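# Unroll the rolled necktie and lay it flat, folded once

## Task

Unroll the rolled-up, folded necktie so it rests on the table doubled over once at its middle, stretched to its whole length and width, flat along its entire extent (a low loop where it bends is fine), roughly aligned and roughly straight, with no further folds and no portion hanging beyond the table edge. Letting the tie drop into its final position is allowed.

## Robot and tools

Robot and scene. Two arms face a table: left_arm, whose base sits near (+0.017, +0.334, +0.007) m, and right_arm, near (+0.015, -0.273, +0.022) m. Each has a five-finger hand; the left hand mirrors the right. The scene frame has its origin at table-top height halfway between the nominal bases, +x pointing out over the table, +y toward left_arm, +z up. Arm names do not match left or right in the pictures.

Hand point. Each arm is steered by a point 0.15 m out from the wrist face along the fingers and 0.05 m in front of the palm. Its own axes: +z runs along straight fingers, +y leaves the palm, +x crosses the palm away from the thumb on the right hand and toward the thumb on the left hand. Straight fingertips reach 0.06 to 0.07 m past the point and lie about 0.06 m behind it (-y). A wrist bracket on the little-finger side can strike things.

The 28-number row. Every action row and every move target is one flat list of 28 numbers, each from -1 to 1, covering both arms even if one stays still: left_arm dx, dy, dz, rx, ry, rz; left hand thumb_turn, thumb_bend, index, middle, ring, little, force_limit, speed; then the same fourteen for right_arm. The six pose numbers are offsets, not poses: they count from that arm's Hand target as it stood when the action or move began, measured along that Hand target's own axes. 1.0 equals 0.6 m of travel or 180 degrees; rx, ry, rz make a single rotation vector. All rows in one action, and all targets in one move list, share that same starting reference, so sending the same offset again advances further. Six zeros re-request the current Hand target. The hand numbers are absolute targets: -1 open and +1 closed for fingers and thumb_bend; thumb_turn -1 puts the thumb beside the palm, +1 opposite the fingers. force_limit maps -1 to about 0 N and +1 to 10 N (15 N for the two thumb motors); speed rises from near zero at -1 to full at +0.48 and stays full above. There is no 'unchanged' value: to keep a hand as is, resend the eight numbers last executed for it; if none were sent yet this scene, send its hand_measured six values plus hand_force_limit and hand_speed.

Tools.
- execute_actions: actions is a list of actions, each a table of up to 15 rows, one per 1/30 s step; a short table repeats its final row to fill 15 steps. cameras optionally names cameras; an empty actions list just returns images.
- move: target is one row or a list of up to 15 rows, straight-line paths that all finish together, 0.5 s minimum and capped at 10 s for the whole list. speed is the path top speed in m/s (0.002 to 4.3, default 0.25; rotation up to twice that in rad/s), one value or one per target. blend (m) rounds corners of a list; 0 halts at each target. blocking=false returns after about 0.5 s while motion continues. Hand numbers of the first target go out at the start; those of later targets go out on arrival once everything is still. Paths do not avoid obstacles or the other arm.
- wait: seconds 0 to 10, holding the last commands (a running move keeps going).
- stop: brakes a running move.
- zoom_image: camera plus region [x0, y0, x1, y1] in pixels of that camera's newest image, at most 504 by 504.
- show_instructions: shows reference pages.
- finished_scene: scene is the current number (1 or 2); irreversible.
Cameras: cam_high, cam_low, cam_roll_left, cam_roll_right, cam_left_wrist, cam_right_wrist, all 672x504.

Results. end_effector_position (m) and end_effector_quat_wxyz are in the scene frame. Hand target is the last commanded pose after clipping; the next offsets start from it. hand_measured, hand_stopped_by (moving, target, force, stalled, fault) and hand_load_n (fingertip newtons, positive when pushed open) follow the motor order above. Joint positions, torques (entries 3 and 4 wrap at ±28 N m), velocities and motor temperatures also appear; the scene number closes each result. A move adds a move: line such as done, off_target, moving, held or fault, plus limits=paced (pose clipped) or limits=held (steps withheld); unnamed arms finished within 10 mm and 2 degrees.

Behaviour. Arms track loosely: resting 1 to 3 cm (up to 5) off the command, usually low, is normal and not a contact sign. Commanded orientation is clipped to 40 degrees from the measured one each step. If a hand stops short, send the remaining distance as a new offset. With the thumb opposed the hand encloses objects about 0.035 to 0.065 m thick (handles down to 0.025 m). For a soft grip close at speed -0.94 or lower; to squeeze harder raise force_limit and send a target more closed than hand_measured. A contacted arm keeps pressing until commanded back past its hand point. The scene keeps running while you compose replies.

Avoid. Never let the tie end up off the table. Do not strike the table or fixed objects, swing fast into contact, or press far past a contact. Keep the arms from touching each other and never close one hand on the other's fingers. Limit finger loads, avoid paths near an arm's own base, and avoid holding arms stretched or straining, which heats motors: MOTOR HOT appears at 85 °C and at 100 °C the arm drops for 30 to 60 s. Occasional small pushes on loose objects can occur.

Each tool is called after "Request:" by a JSON object that holds its "op" and its "data".

Reference images:

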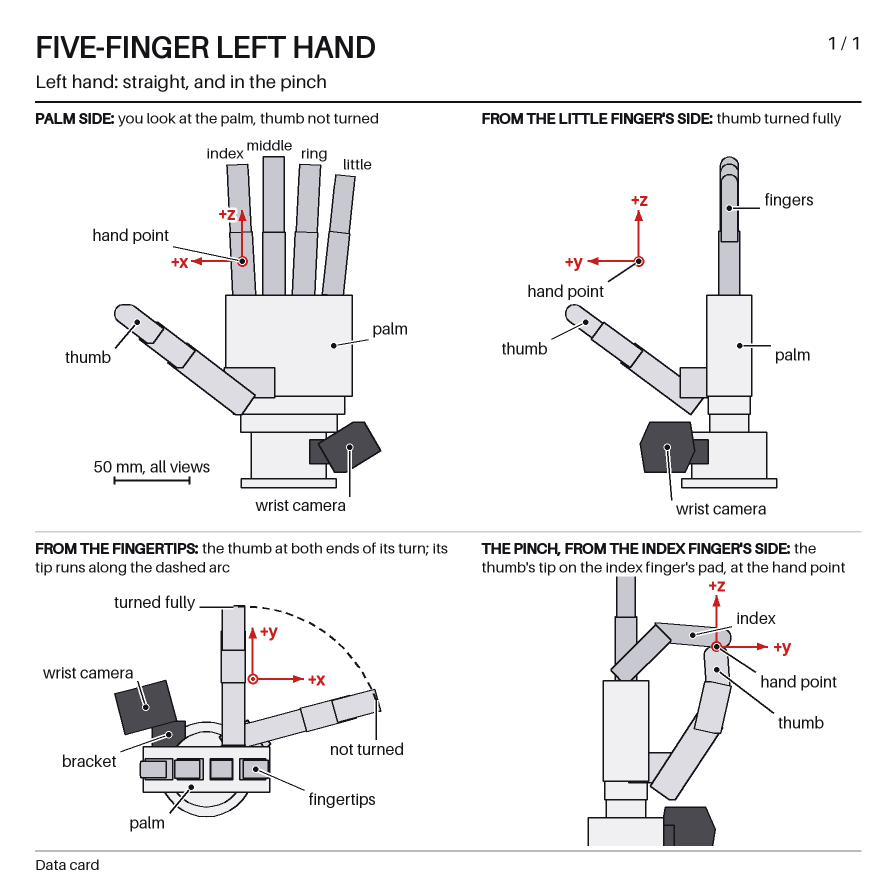

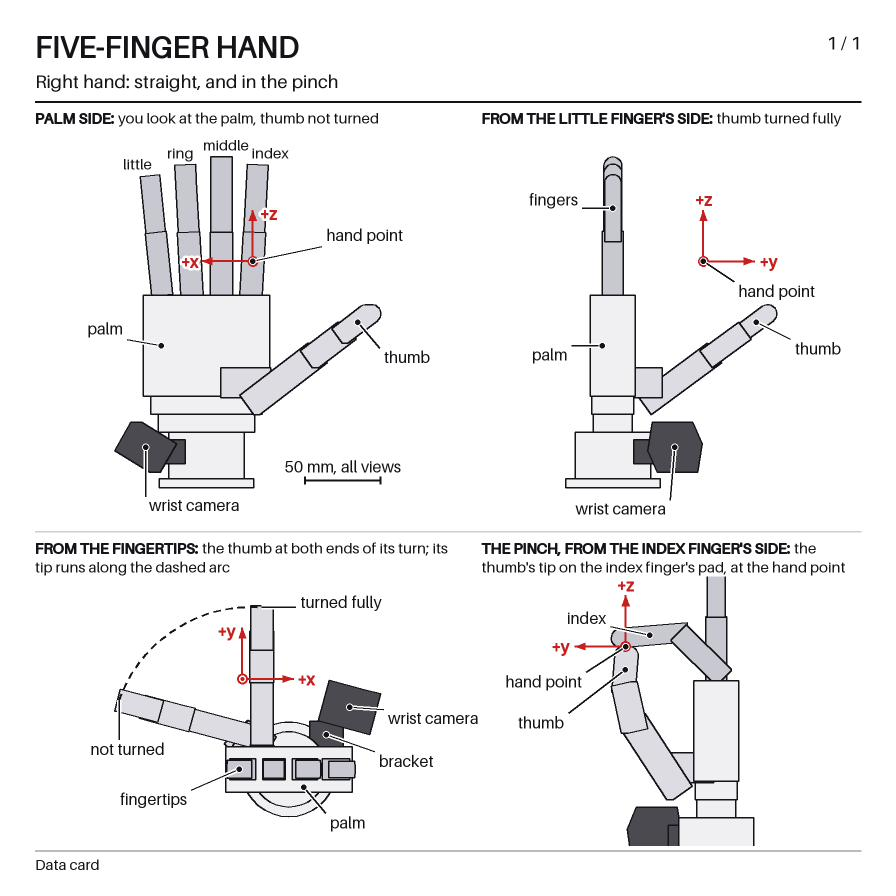

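## Session

Request:
{"op": "execute_actions", "data": {"actions": []}}

Scene clock: 0.00 s.
left_arm: end_effector_position=(+0.5890, -0.0641, +0.3168) hand_measured=(-1.000, -1.000, -1.000, -1.000, -1.000, -1.000) hand_load_n=(+0.0, +0.0, +0.0, +0.0, +0.0, +0.0) hand_stopped_by=(target, target, target, target, target, target) hand_force_limit=0.00 hand_speed=-0.80 end_effector_quat_wxyz=(-0.086, -0.443, +0.830, -0.327) | right_arm: end_effector_position=(+0.8774, -0.2313, +0.2394) hand_measured=(-1.000, -1.000, -1.000, -1.000, -1.000, -1.000) hand_load_n=(+0.0, +0.0, +0.0, +0.0, +0.0, +0.0) hand_stopped_by=(target, target, target, target, target, target) hand_force_limit=0.00 hand_speed=-0.80 end_effector_quat_wxyz=(+0.277, +0.057, +0.918, +0.279)
Joint positions: left_arm=[-0.435 2.111 2.431 -1.421 0.525 0.031] | right_arm=[-0.108 2.268 2.236 -0.935 -0.576 1.751]
Joint velocities: within noise
Joint torques (N m): no reading
Motor temperatures (°C): left_arm=[28 36 27 24 28 27] | right_arm=[24 33 21 25 25 26]
Heat: left arm: hottest shoulder 36 °C; right arm: hottest shoulder 33 °C.
Hand target: left_arm +0.5928, -0.0658, +0.3207; -0.081, -0.441, +0.830, -0.332 | right_arm +0.8817, -0.2319, +0.2427; +0.283, +0.055, +0.916, +0.278

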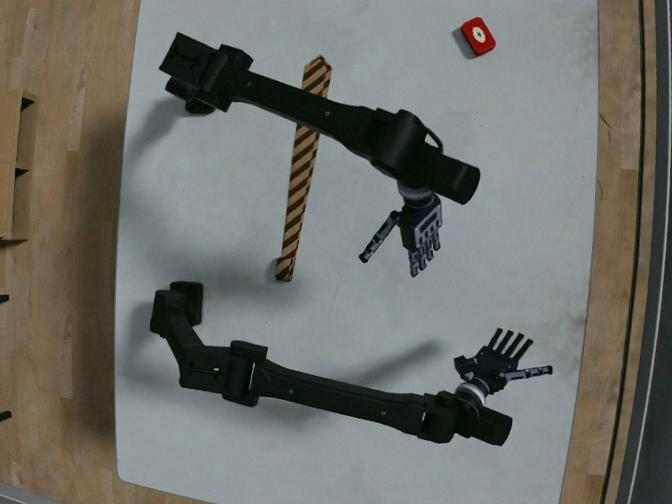

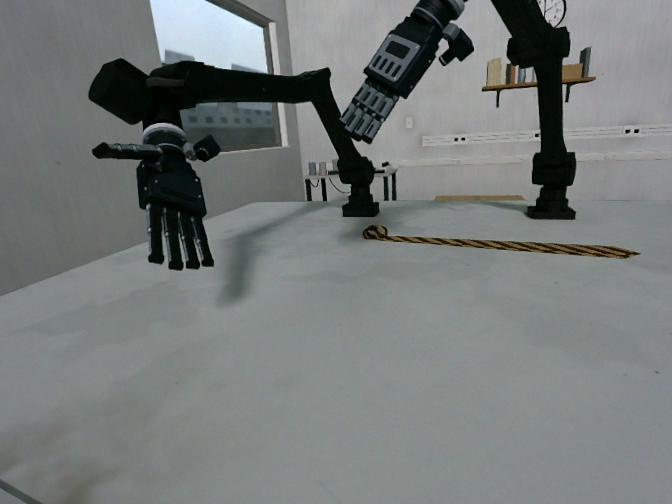

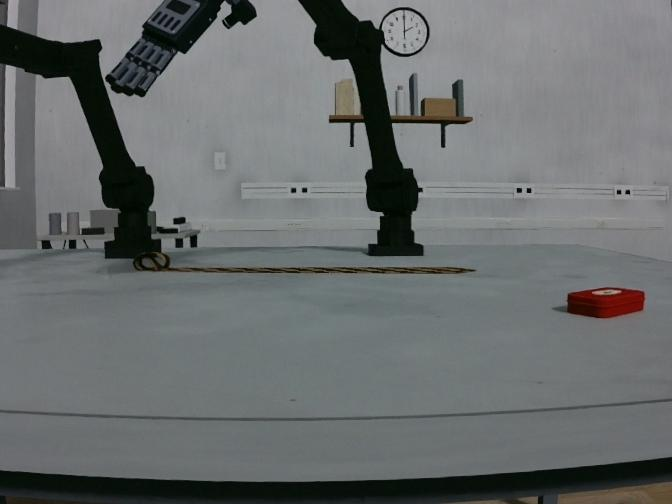

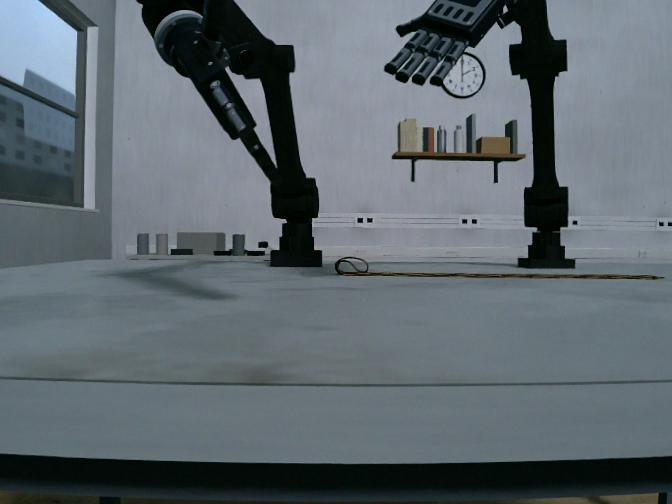

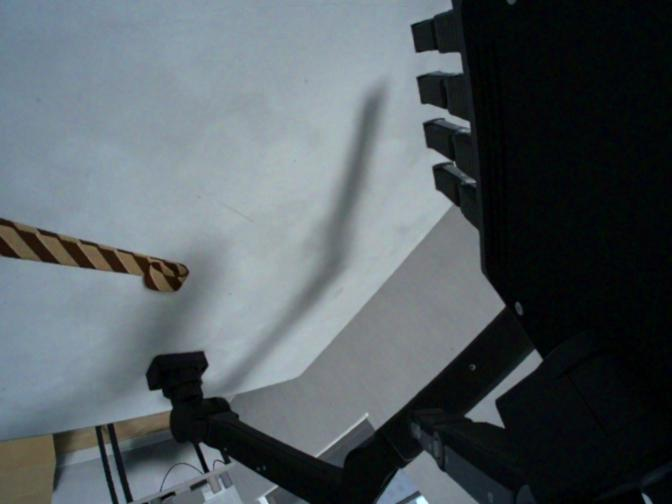

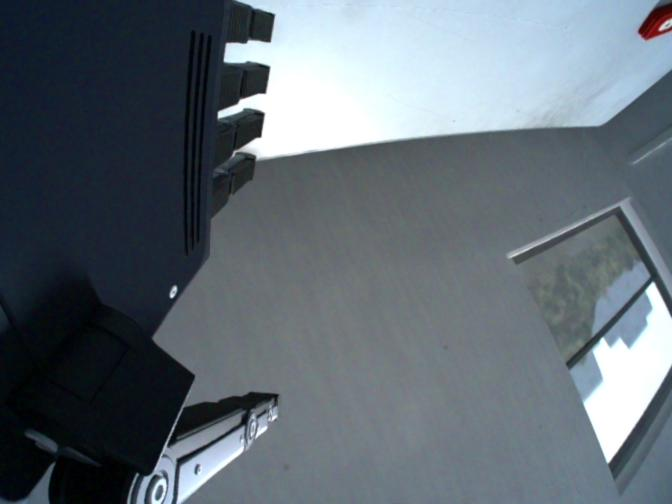

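Request:
{"op": "zoom_image", "data": {"camera": "cam_high", "region": [240, 200, 340, 300]}}

Request:
{"op": "zoom_image", "data": {"camera": "cam_roll_right", "region": [320, 240, 400, 300]}}

Request:
{"op": "zoom_image", "data": {"camera": "cam_roll_left", "region": [120, 230, 200, 290]}}

Request:
{"op": "zoom_image", "data": {"camera": "cam_left_wrist", "region": [100, 220, 220, 310]}}

Request:
{"op": "zoom_image", "data": {"camera": "cam_high", "region": [270, 30, 370, 130]}}

Scaled by 5.040 from the camera's 672x504 image, which has a finer 960x720 frame.

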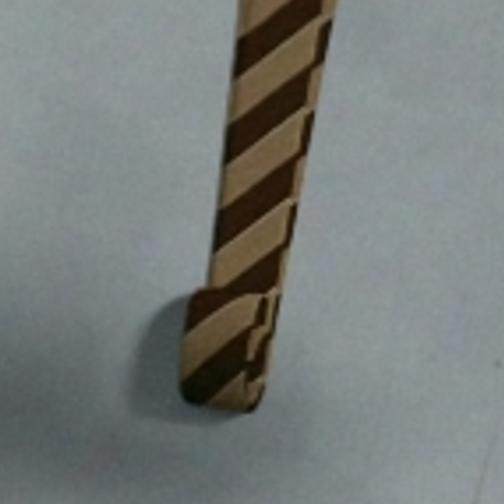

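Scaled by 6.300 from the camera's 672x504 image, which has a finer 960x720 frame.

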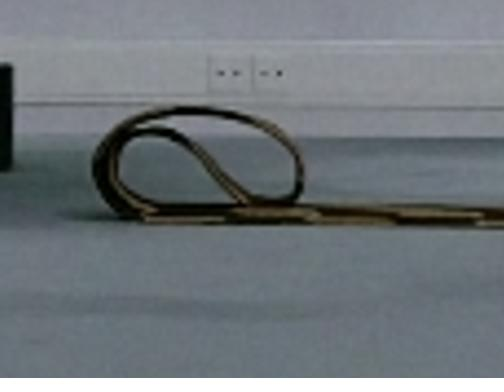

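Scaled by 6.300 from the camera's 672x504 image, which has a finer 960x720 frame.

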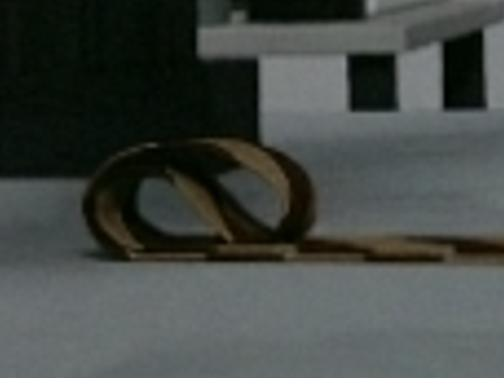

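Scaled by 4.200 from the camera's 672x504 image, which has a finer 960x720 frame.

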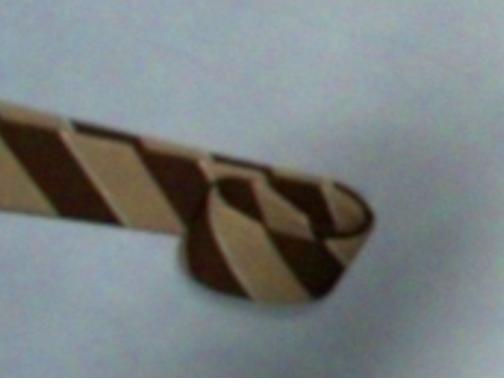

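Scaled by 5.040 from the camera's 672x504 image, which has a finer 960x720 frame.

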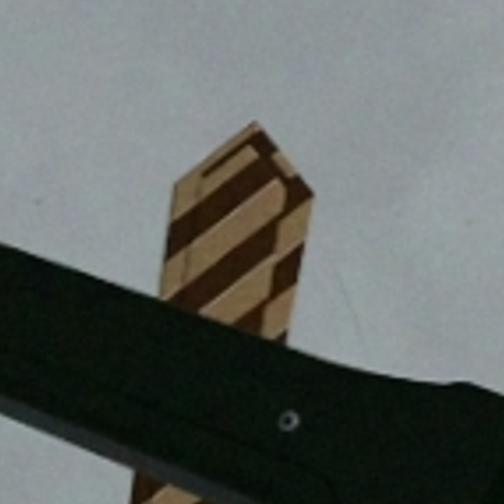

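Request:
{"op": "move", "data": {"target": [[-0.265,0.228,-0.291,0,0,0,-1,-1,-1,-1,-1,-1,0,-0.8,0,0,0,0,0,0,1,-1,0,1,1,1,0,0],[-0.265,0.228,-0.291,0,0,0,-1,-1,-1,-1,-1,-1,0,-0.8,0.6425,0.203,-0.314,0.135,0.419,-0.515,1,-1,0,1,1,1,0,0]], "cameras": ["all"]}}

Scene clock: 87.37 s.
left_arm: end_effector_position=(+0.5621, +0.2075, +0.3166) hand_measured=(-1.000, -1.000, -1.000, -1.000, -1.000, -1.000) hand_load_n=(-0.5, +0.0, +0.0, +0.0, +0.0, +0.0) hand_stopped_by=(target, target, target, target, target, target) hand_force_limit=0.00 hand_speed=-0.80 end_effector_quat_wxyz=(-0.080, -0.448, +0.826, -0.333) | right_arm: end_effector_position=(+0.4522, -0.1164, +0.2463) hand_measured=(+1.000, -1.000, +0.000, +1.000, +1.000, +1.000) hand_load_n=(+0.0, +0.0, +0.0, +0.0, +0.0, +0.0) hand_stopped_by=(target, target, target, target, target, target) hand_force_limit=0.00 hand_speed=0.00 end_effector_quat_wxyz=(+0.135, +0.691, -0.683, +0.196)
Joint positions: left_arm=[-0.016 1.834 2.013 -1.525 0.668 0.487] | right_arm=[0.447 1.748 1.741 -1.688 0.465 0.446]
Joint torques (N m): left_arm=[-0.38 -18.84 6.87 -0.02 0.55 0.19] | right_arm=[0.79 -13.86 6.64 -0.32 0.58 -0.21]
Motor temperatures (°C): left_arm=[27 41 33 23 26 25] | right_arm=[24 40 27 24 24 24]
Heat: left arm: hottest shoulder 41 °C; right arm: hottest shoulder 40 °C.
Hand target: left_arm +0.5529, +0.2042, +0.3206; -0.081, -0.441, +0.830, -0.332 | right_arm +0.4499, -0.1204, +0.2488; +0.183, +0.683, -0.683, +0.183
Off the commanded pose: left_arm 0.011 m, 1 deg | right_arm 0.005 m, 6 deg.
joint sent to its limit (right arm) — joint 4 (wrist pitch), lower limit. The joint targets are off in orientation, not in position.
move: off_target (left_arm, right_arm)
camera_calibration:
cam_left_wrist: T_world_to_cam=[[0.588439, -0.571683, 0.571768, -0.388035], [-0.759994, -0.149726, 0.632449, 0.257111], [-0.275951, -0.806697, -0.52258, 0.602292], [0, 0, 0, 1]] pos_world=[0.589941, 0.30253, 0.374002]
cam_right_wrist: T_world_to_cam=[[-0.957867, -0.287094, 0.00825647, 0.401059], [-0.28527, 0.954332, 0.0887232, 0.211586], [-0.0333513, 0.0826297, -0.996022, 0.387278], [0, 0, 0, 1]] pos_world=[0.457437, -0.118783, 0.363653]

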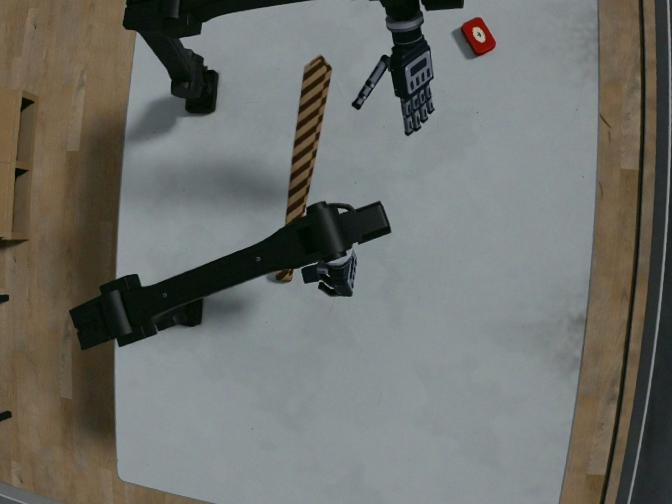

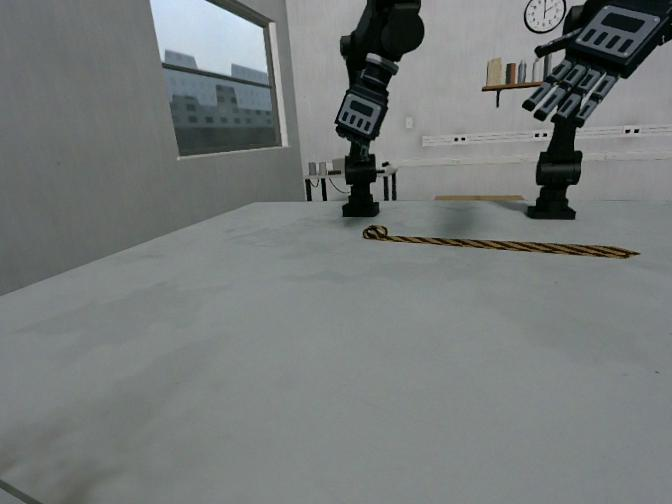

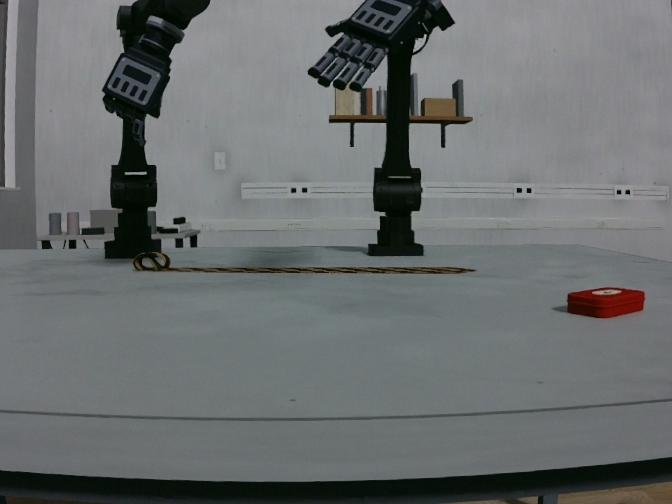

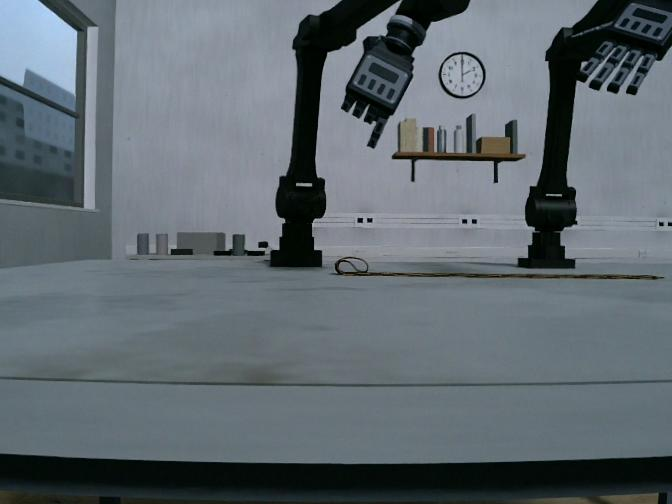

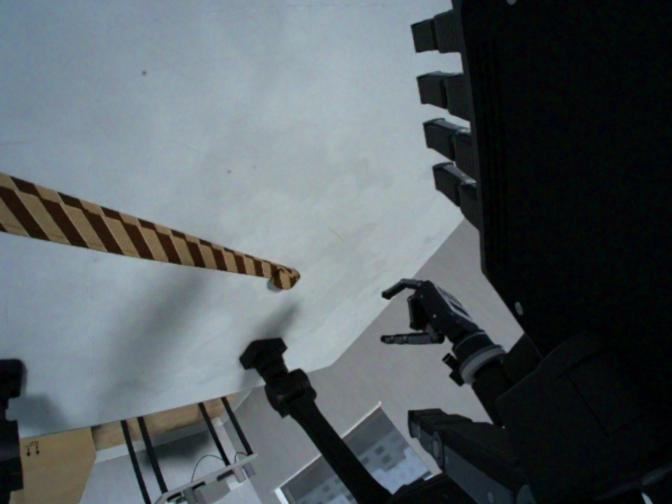

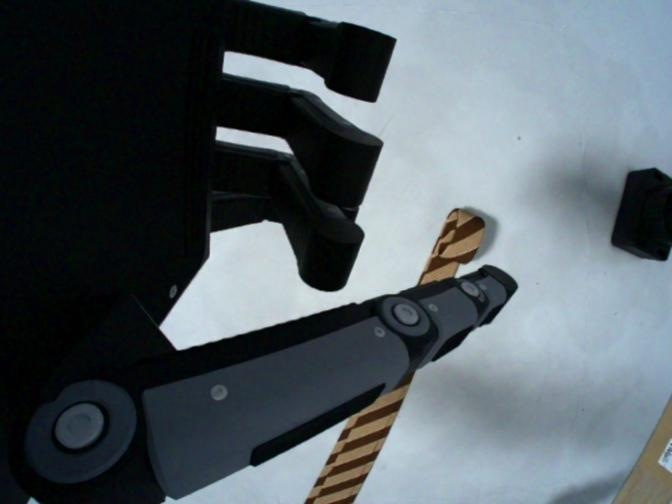

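Request:
{"op": "move", "data": {"target": [0,0,0,0,0,0,-1,-1,-1,-1,-1,-1,0,-0.8,-0.129,0.083,0.29,0,0,0,1,-1,0,1,1,1,0,0], "cameras": ["all"]}}

Request:
{"op": "zoom_image", "data": {"camera": "cam_roll_right", "region": [300, 200, 420, 290]}}

Request:
{"op": "zoom_image", "data": {"camera": "cam_high", "region": [240, 200, 360, 320]}}

Request:
{"op": "zoom_image", "data": {"camera": "cam_low", "region": [320, 180, 440, 270]}}

Scene clock: 94.63 s.
left_arm: end_effector_position=(+0.5621, +0.2075, +0.3166) hand_measured=(-1.000, -1.000, -1.000, -1.000, -1.000, -1.000) hand_load_n=(+0.0, +0.0, +0.0, +0.0, +0.0, +0.0) hand_stopped_by=(target, target, target, target, target, target) hand_force_limit=0.00 hand_speed=-0.80 end_effector_quat_wxyz=(-0.080, -0.448, +0.826, -0.333) | right_arm: end_effector_position=(+0.3954, -0.1423, +0.0595) hand_measured=(+1.000, -1.000, +0.000, +1.000, +1.000, +1.000) hand_load_n=(+0.0, +0.0, +0.0, +0.0, +0.0, +0.0) hand_stopped_by=(target, target, target, target, target, target) hand_force_limit=0.00 hand_speed=0.00 end_effector_quat_wxyz=(+0.190, +0.688, -0.678, +0.179)
Joint positions: left_arm=[-0.016 1.834 2.013 -1.525 0.668 0.487] | right_arm=[0.447 1.805 1.278 -1.293 0.47 0.473]
Joint torques (N m): left_arm=[-0.38 -18.78 6.87 -0.01 0.55 0.2] | right_arm=[1.08 -12.4 6.02 0.21 0.57 -0.01]
Heat: left arm: hottest shoulder 41 °C; right arm: hottest shoulder 39 °C.
Hand target: left_arm +0.5529, +0.2042, +0.3206; -0.081, -0.441, +0.830, -0.332 | right_arm +0.4003, -0.1405, +0.0594; +0.183, +0.684, -0.682, +0.184
Off the commanded pose: left_arm 0.011 m, 1 deg | right_arm 0.005 m, 1 deg.
move: off_target (left_arm)
camera_calibration:
cam_left_wrist: T_world_to_cam=[[0.588439, -0.571683, 0.571768, -0.388035], [-0.759994, -0.149726, 0.632449, 0.257111], [-0.275951, -0.806697, -0.52258, 0.602292], [0, 0, 0, 1]] pos_world=[0.589941, 0.30253, 0.374002]
cam_right_wrist: T_world_to_cam=[[-0.958115, -0.261435, 0.116909, 0.338043], [-0.255599, 0.96475, 0.0626696, 0.227988], [-0.129171, 0.030163, -0.991163, 0.231646], [0, 0, 0, 1]] pos_world=[0.412079, -0.138562, 0.175791]

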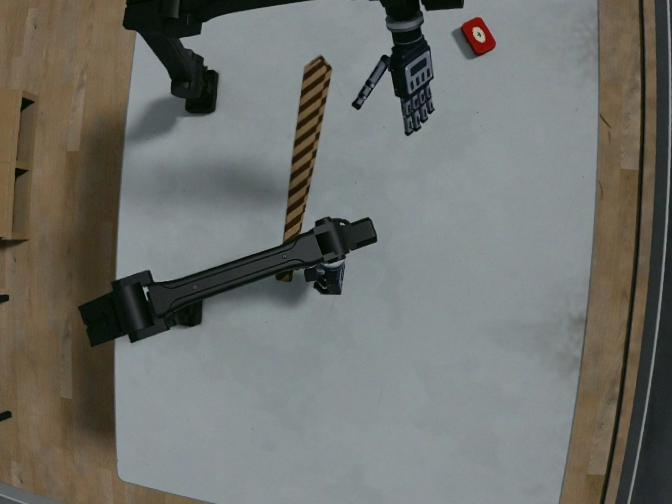

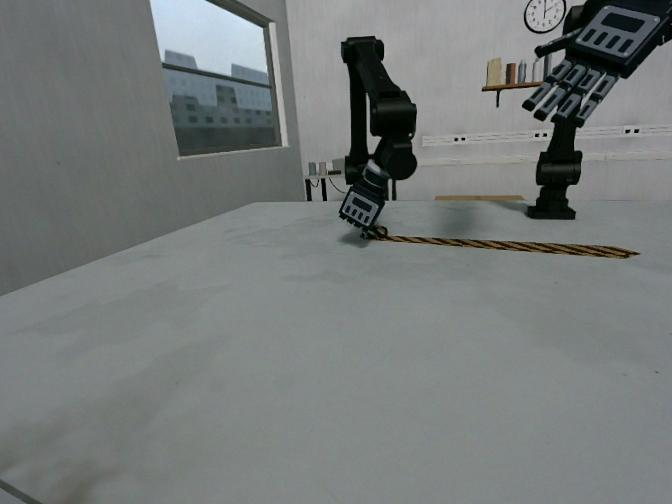

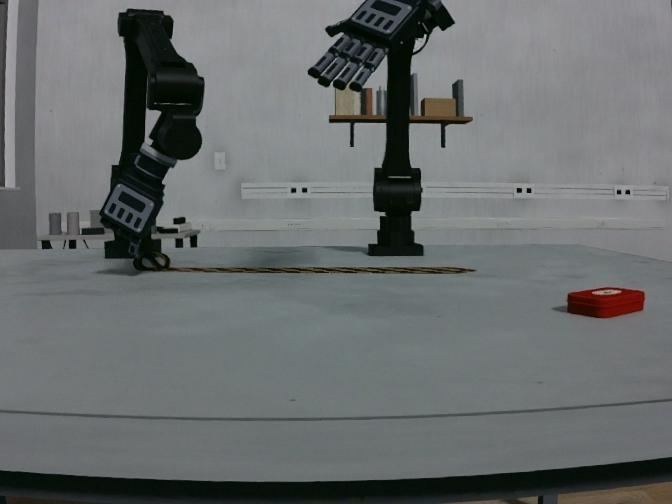

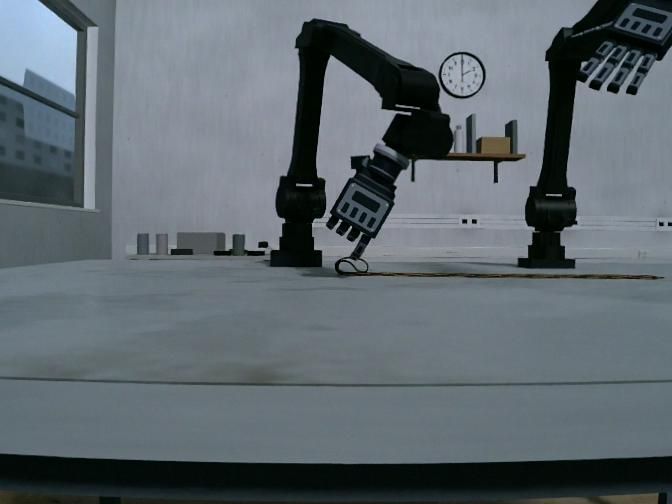

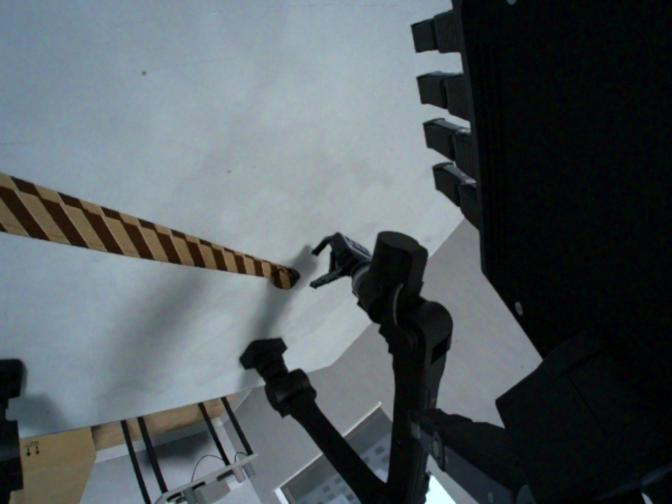

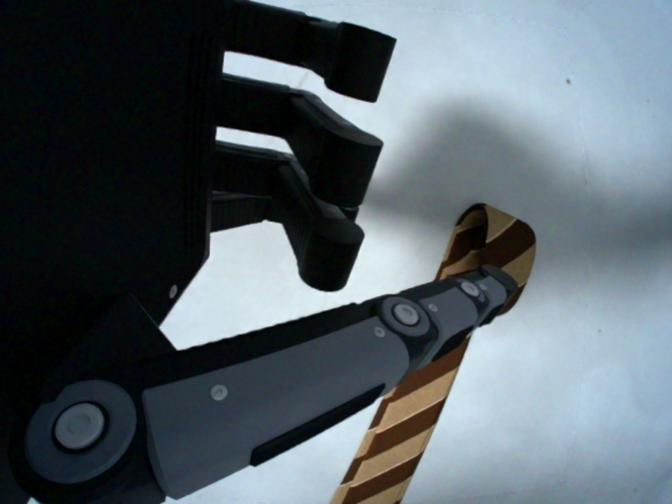

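Scaled by 4.200 from the camera's 672x504 image, which has a finer 960x720 frame.

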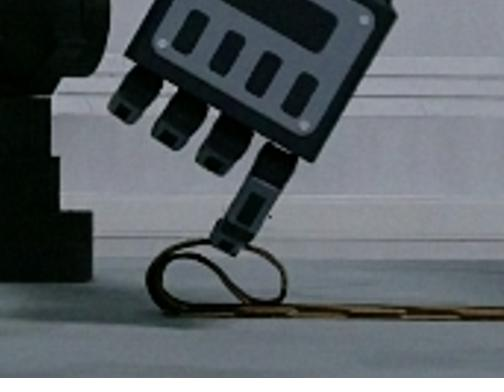

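Scaled by 4.200 from the camera's 672x504 image, which has a finer 960x720 frame.

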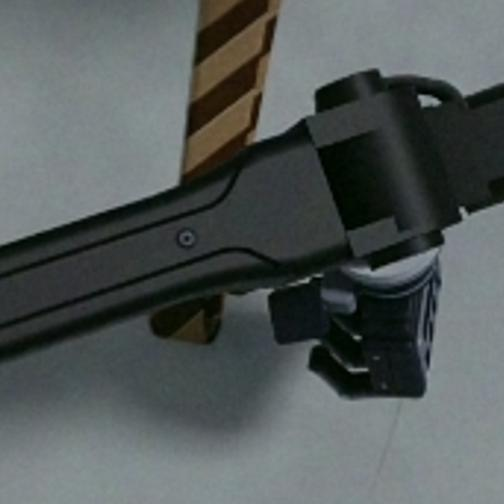

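Scaled by 4.200 from the camera's 672x504 image, which has a finer 960x720 frame.

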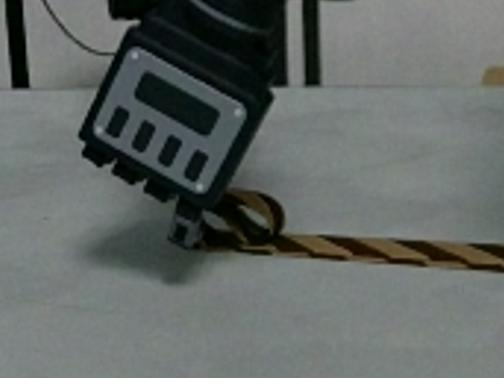

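Request:
{"op": "move", "data": {"target": [0,0,0,0,0,0,-1,-1,-1,-1,-1,-1,0,-0.8,0.002,0.0333,0.0388,0,0,0,1,-1,0,1,1,1,0,0], "cameras": ["cam_roll_right","cam_high","cam_right_wrist","cam_roll_left"]}}

Request:
{"op": "zoom_image", "data": {"camera": "cam_roll_right", "region": [300, 200, 420, 290]}}

Request:
{"op": "zoom_image", "data": {"camera": "cam_roll_left", "region": [90, 200, 210, 290]}}

Scene clock: 105.57 s.
left_arm: end_effector_position=(+0.5621, +0.2075, +0.3166) hand_measured=(-1.000, -1.000, -1.000, -1.000, -1.000, -1.000) hand_load_n=(+0.0, +0.0, -0.5, +0.0, +0.0, +0.0) hand_stopped_by=(target, target, target, target, target, target) hand_force_limit=0.00 hand_speed=-0.80 end_effector_quat_wxyz=(-0.080, -0.448, +0.826, -0.333) | right_arm: end_effector_position=(+0.3761, -0.1516, +0.0385) hand_measured=(+1.000, -1.000, +0.000, +1.000, +1.000, +1.000) hand_load_n=(+0.0, +0.0, +0.0, +0.0, +0.0, +0.5) hand_stopped_by=(target, target, target, target, target, target) hand_force_limit=0.00 hand_speed=0.00 end_effector_quat_wxyz=(+0.189, +0.687, -0.678, +0.179)
Joint positions: left_arm=[-0.016 1.834 2.013 -1.525 0.668 0.487] | right_arm=[0.447 1.786 1.185 -1.217 0.471 0.474]
Joint torques (N m): left_arm=[-0.32 -18.84 6.89 -0.02 0.56 0.2] | right_arm=[0.5 -12.81 5.39 0.24 0.58 -0.08]
Heat: left arm: hottest shoulder 41 °C; right arm: hottest shoulder 39 °C.
Hand target: left_arm +0.5529, +0.2042, +0.3206; -0.081, -0.441, +0.830, -0.332 | right_arm +0.3804, -0.1532, +0.0399; +0.182, +0.684, -0.682, +0.184
Off the commanded pose: left_arm 0.011 m, 1 deg | right_arm 0.005 m, 1 deg.
move: off_target (left_arm)
camera_calibration:
cam_right_wrist: T_world_to_cam=[[-0.958458, -0.260986, 0.115089, 0.319888], [-0.255365, 0.964893, 0.0614011, 0.233318], [-0.127073, 0.0294607, -0.991456, 0.207707], [0, 0, 0, 1]] pos_world=[0.392575, -0.14776, 0.154791]
Images, in order (width x height): cam_high 672x504, cam_roll_left 672x504, cam_roll_right 672x504, cam_right_wrist 672x504.

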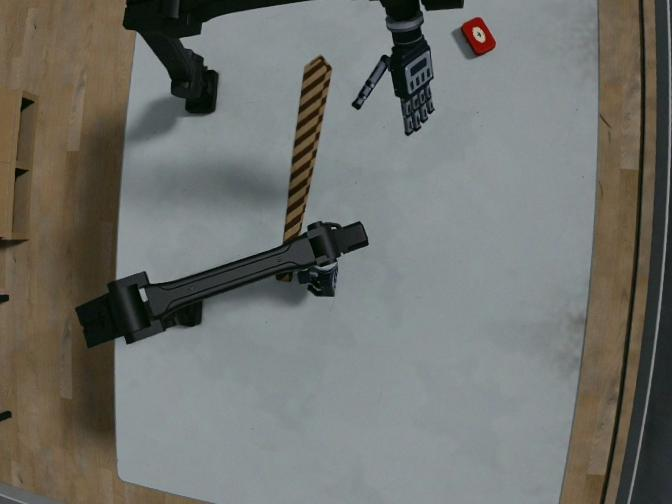

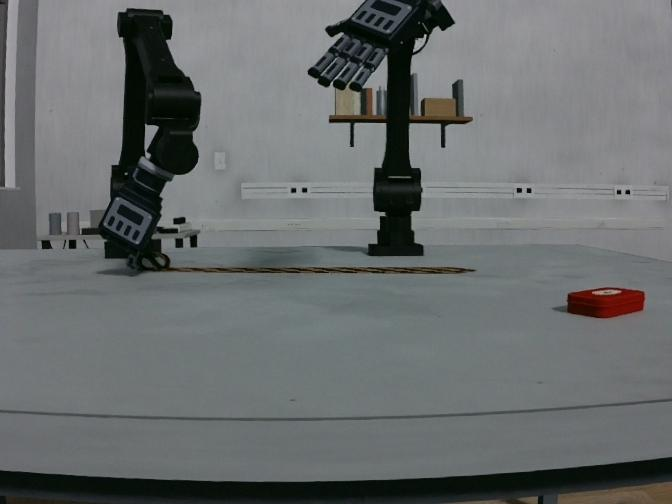

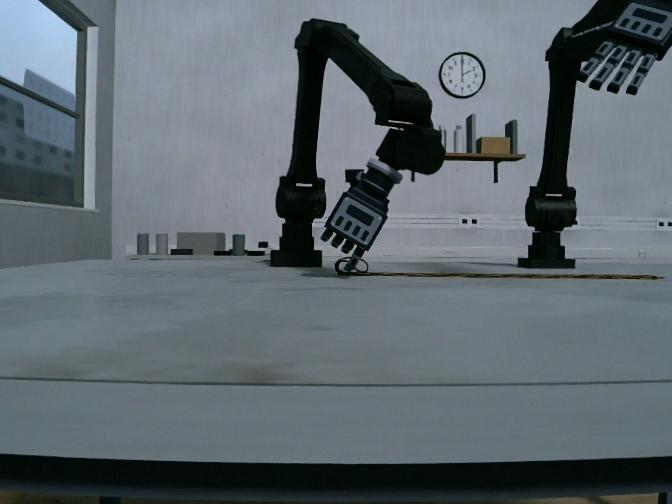

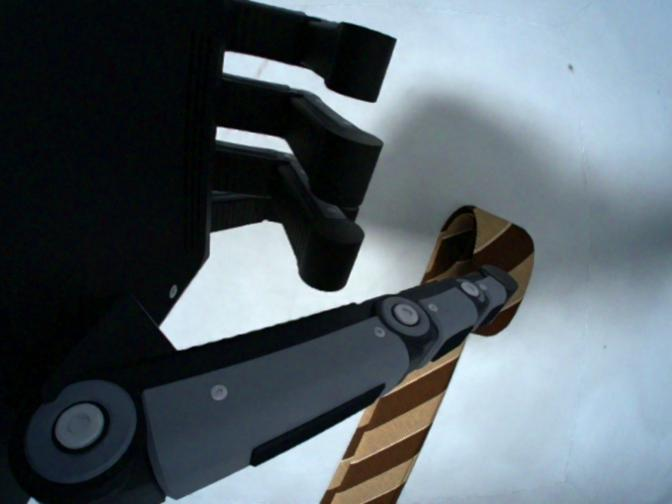

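Scaled by 4.200 from the camera's 672x504 image, which has a finer 960x720 frame.

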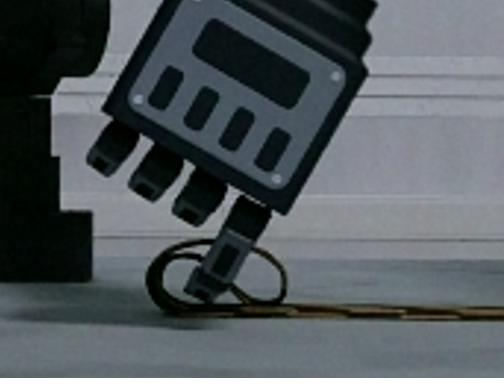

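Scaled by 4.200 from the camera's 672x504 image, which has a finer 960x720 frame.

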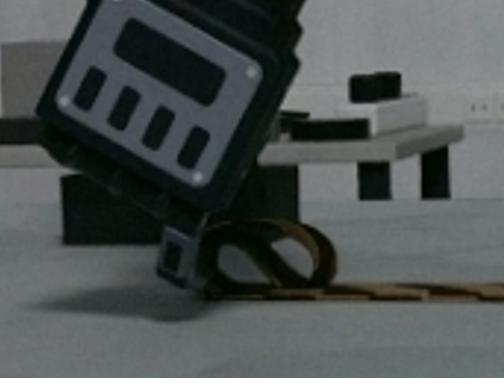

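Request:
{"op": "move", "data": {"target": [0,0,0,0,0,0,-1,-1,-1,-1,-1,-1,0,-0.8,0.006,0.152,0.006,0,0,0,1,-1,0,1,1,1,0,0], "speed": 0.1, "cameras": ["cam_roll_right","cam_high","cam_right_wrist","cam_roll_left"]}}

Request:
{"op": "zoom_image", "data": {"camera": "cam_roll_right", "region": [300, 200, 420, 290]}}

Request:
{"op": "zoom_image", "data": {"camera": "cam_roll_left", "region": [90, 200, 210, 290]}}

Request:
{"op": "zoom_image", "data": {"camera": "cam_high", "region": [250, 210, 350, 310]}}

Scene clock: 113.07 s.
left_arm: end_effector_position=(+0.5621, +0.2075, +0.3166) hand_measured=(-1.000, -1.000, -1.000, -1.000, -1.000, -1.000) hand_load_n=(+0.0, +0.0, +0.0, +0.0, +0.0, +0.0) hand_stopped_by=(target, target, target, target, target, target) hand_force_limit=0.00 hand_speed=-0.80 end_effector_quat_wxyz=(-0.080, -0.448, +0.826, -0.333) | right_arm: end_effector_position=(+0.2875, -0.1618, +0.0393) hand_measured=(+1.000, -1.000, +0.000, +1.000, +1.000, +1.000) hand_load_n=(+0.0, +0.0, +0.0, +0.0, +0.0, +0.0) hand_stopped_by=(target, target, target, target, target, target) hand_force_limit=0.00 hand_speed=0.00 end_effector_quat_wxyz=(+0.190, +0.686, -0.678, +0.182)
Joint positions: left_arm=[-0.016 1.834 2.013 -1.525 0.668 0.487] | right_arm=[0.521 1.606 0.938 -1.188 0.457 0.558]
Joint torques (N m): left_arm=[-0.32 -18.84 6.87 -0.02 0.55 0.19] | right_arm=[1.49 -9.52 5.14 0.16 0.3 -0.02]
Heat: left arm: hottest shoulder 41 °C; right arm: hottest shoulder 38 °C.
Hand target: left_arm +0.5529, +0.2042, +0.3206; -0.081, -0.441, +0.830, -0.332 | right_arm +0.2892, -0.1583, +0.0385; +0.182, +0.683, -0.683, +0.184
Off the commanded pose: left_arm 0.011 m, 1 deg | right_arm 0.004 m, 1 deg.
move: off_target (left_arm)
camera_calibration:
cam_right_wrist: T_world_to_cam=[[-0.95946, -0.25803, 0.113386, 0.232983], [-0.253157, 0.96582, 0.0557058, 0.220246], [-0.123884, 0.0247432, -0.991988, 0.195944], [0, 0, 0, 1]] pos_world=[0.303569, -0.157449, 0.155688]
Images, in order (width x height): cam_high 672x504, cam_roll_left 672x504, cam_roll_right 672x504, cam_right_wrist 672x504.

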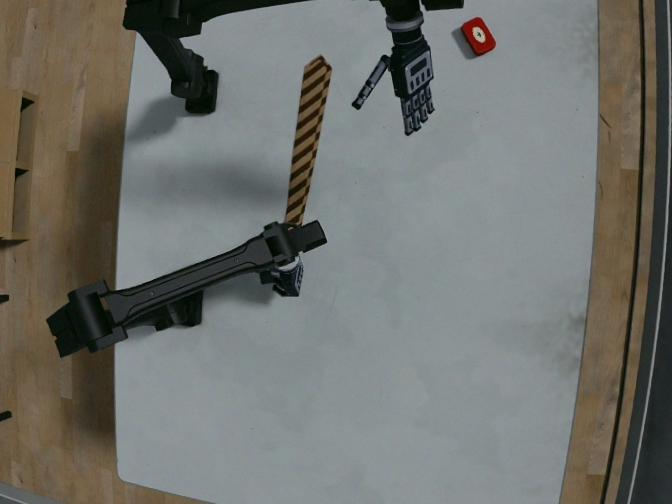

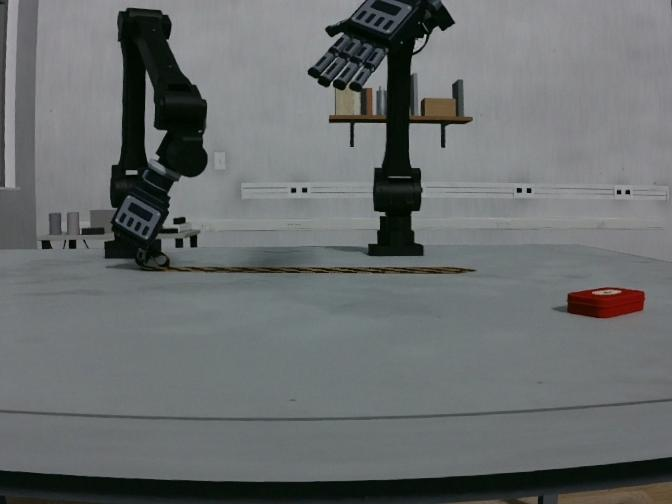

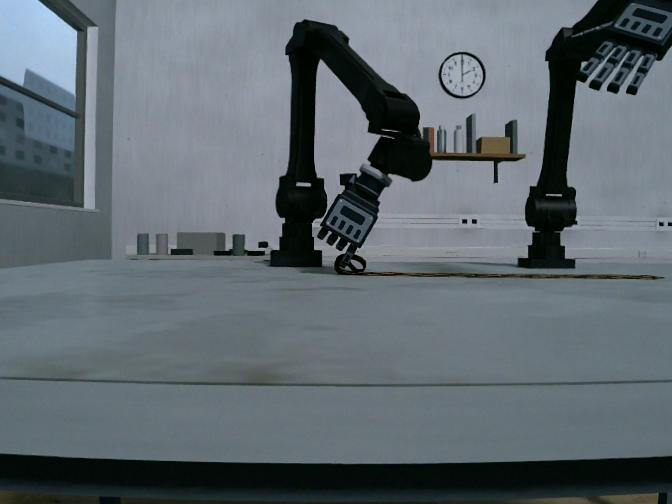

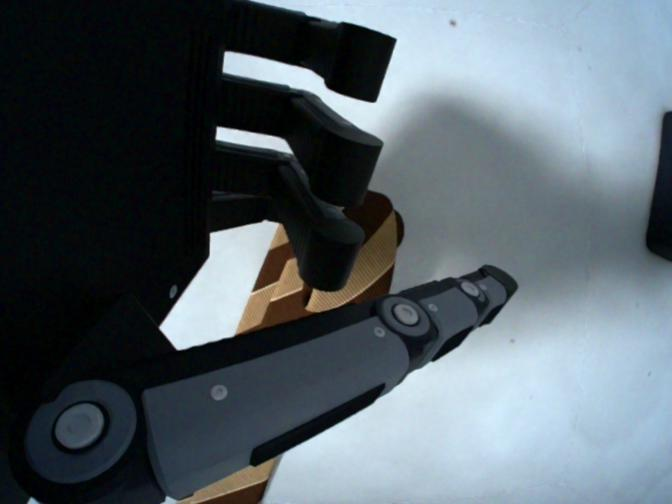

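Scaled by 4.200 from the camera's 672x504 image, which has a finer 960x720 frame.

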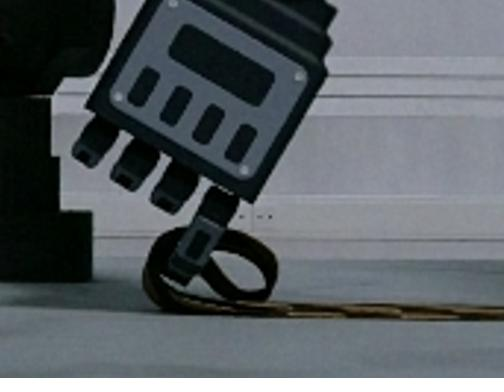

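Scaled by 4.200 from the camera's 672x504 image, which has a finer 960x720 frame.

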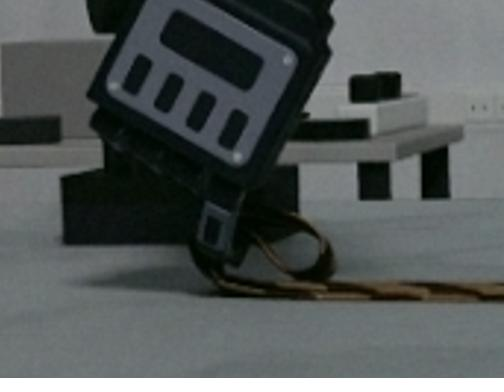

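Scaled by 5.040 from the camera's 672x504 image, which has a finer 960x720 frame.

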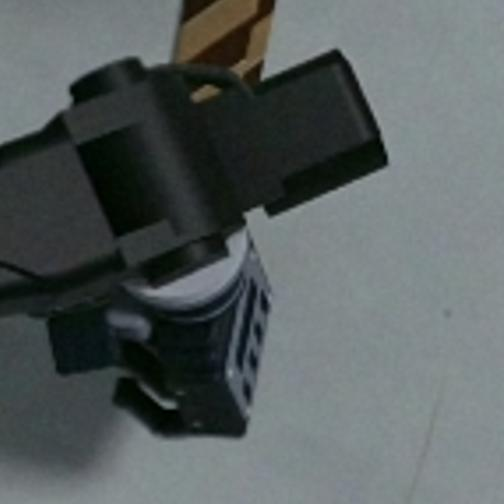

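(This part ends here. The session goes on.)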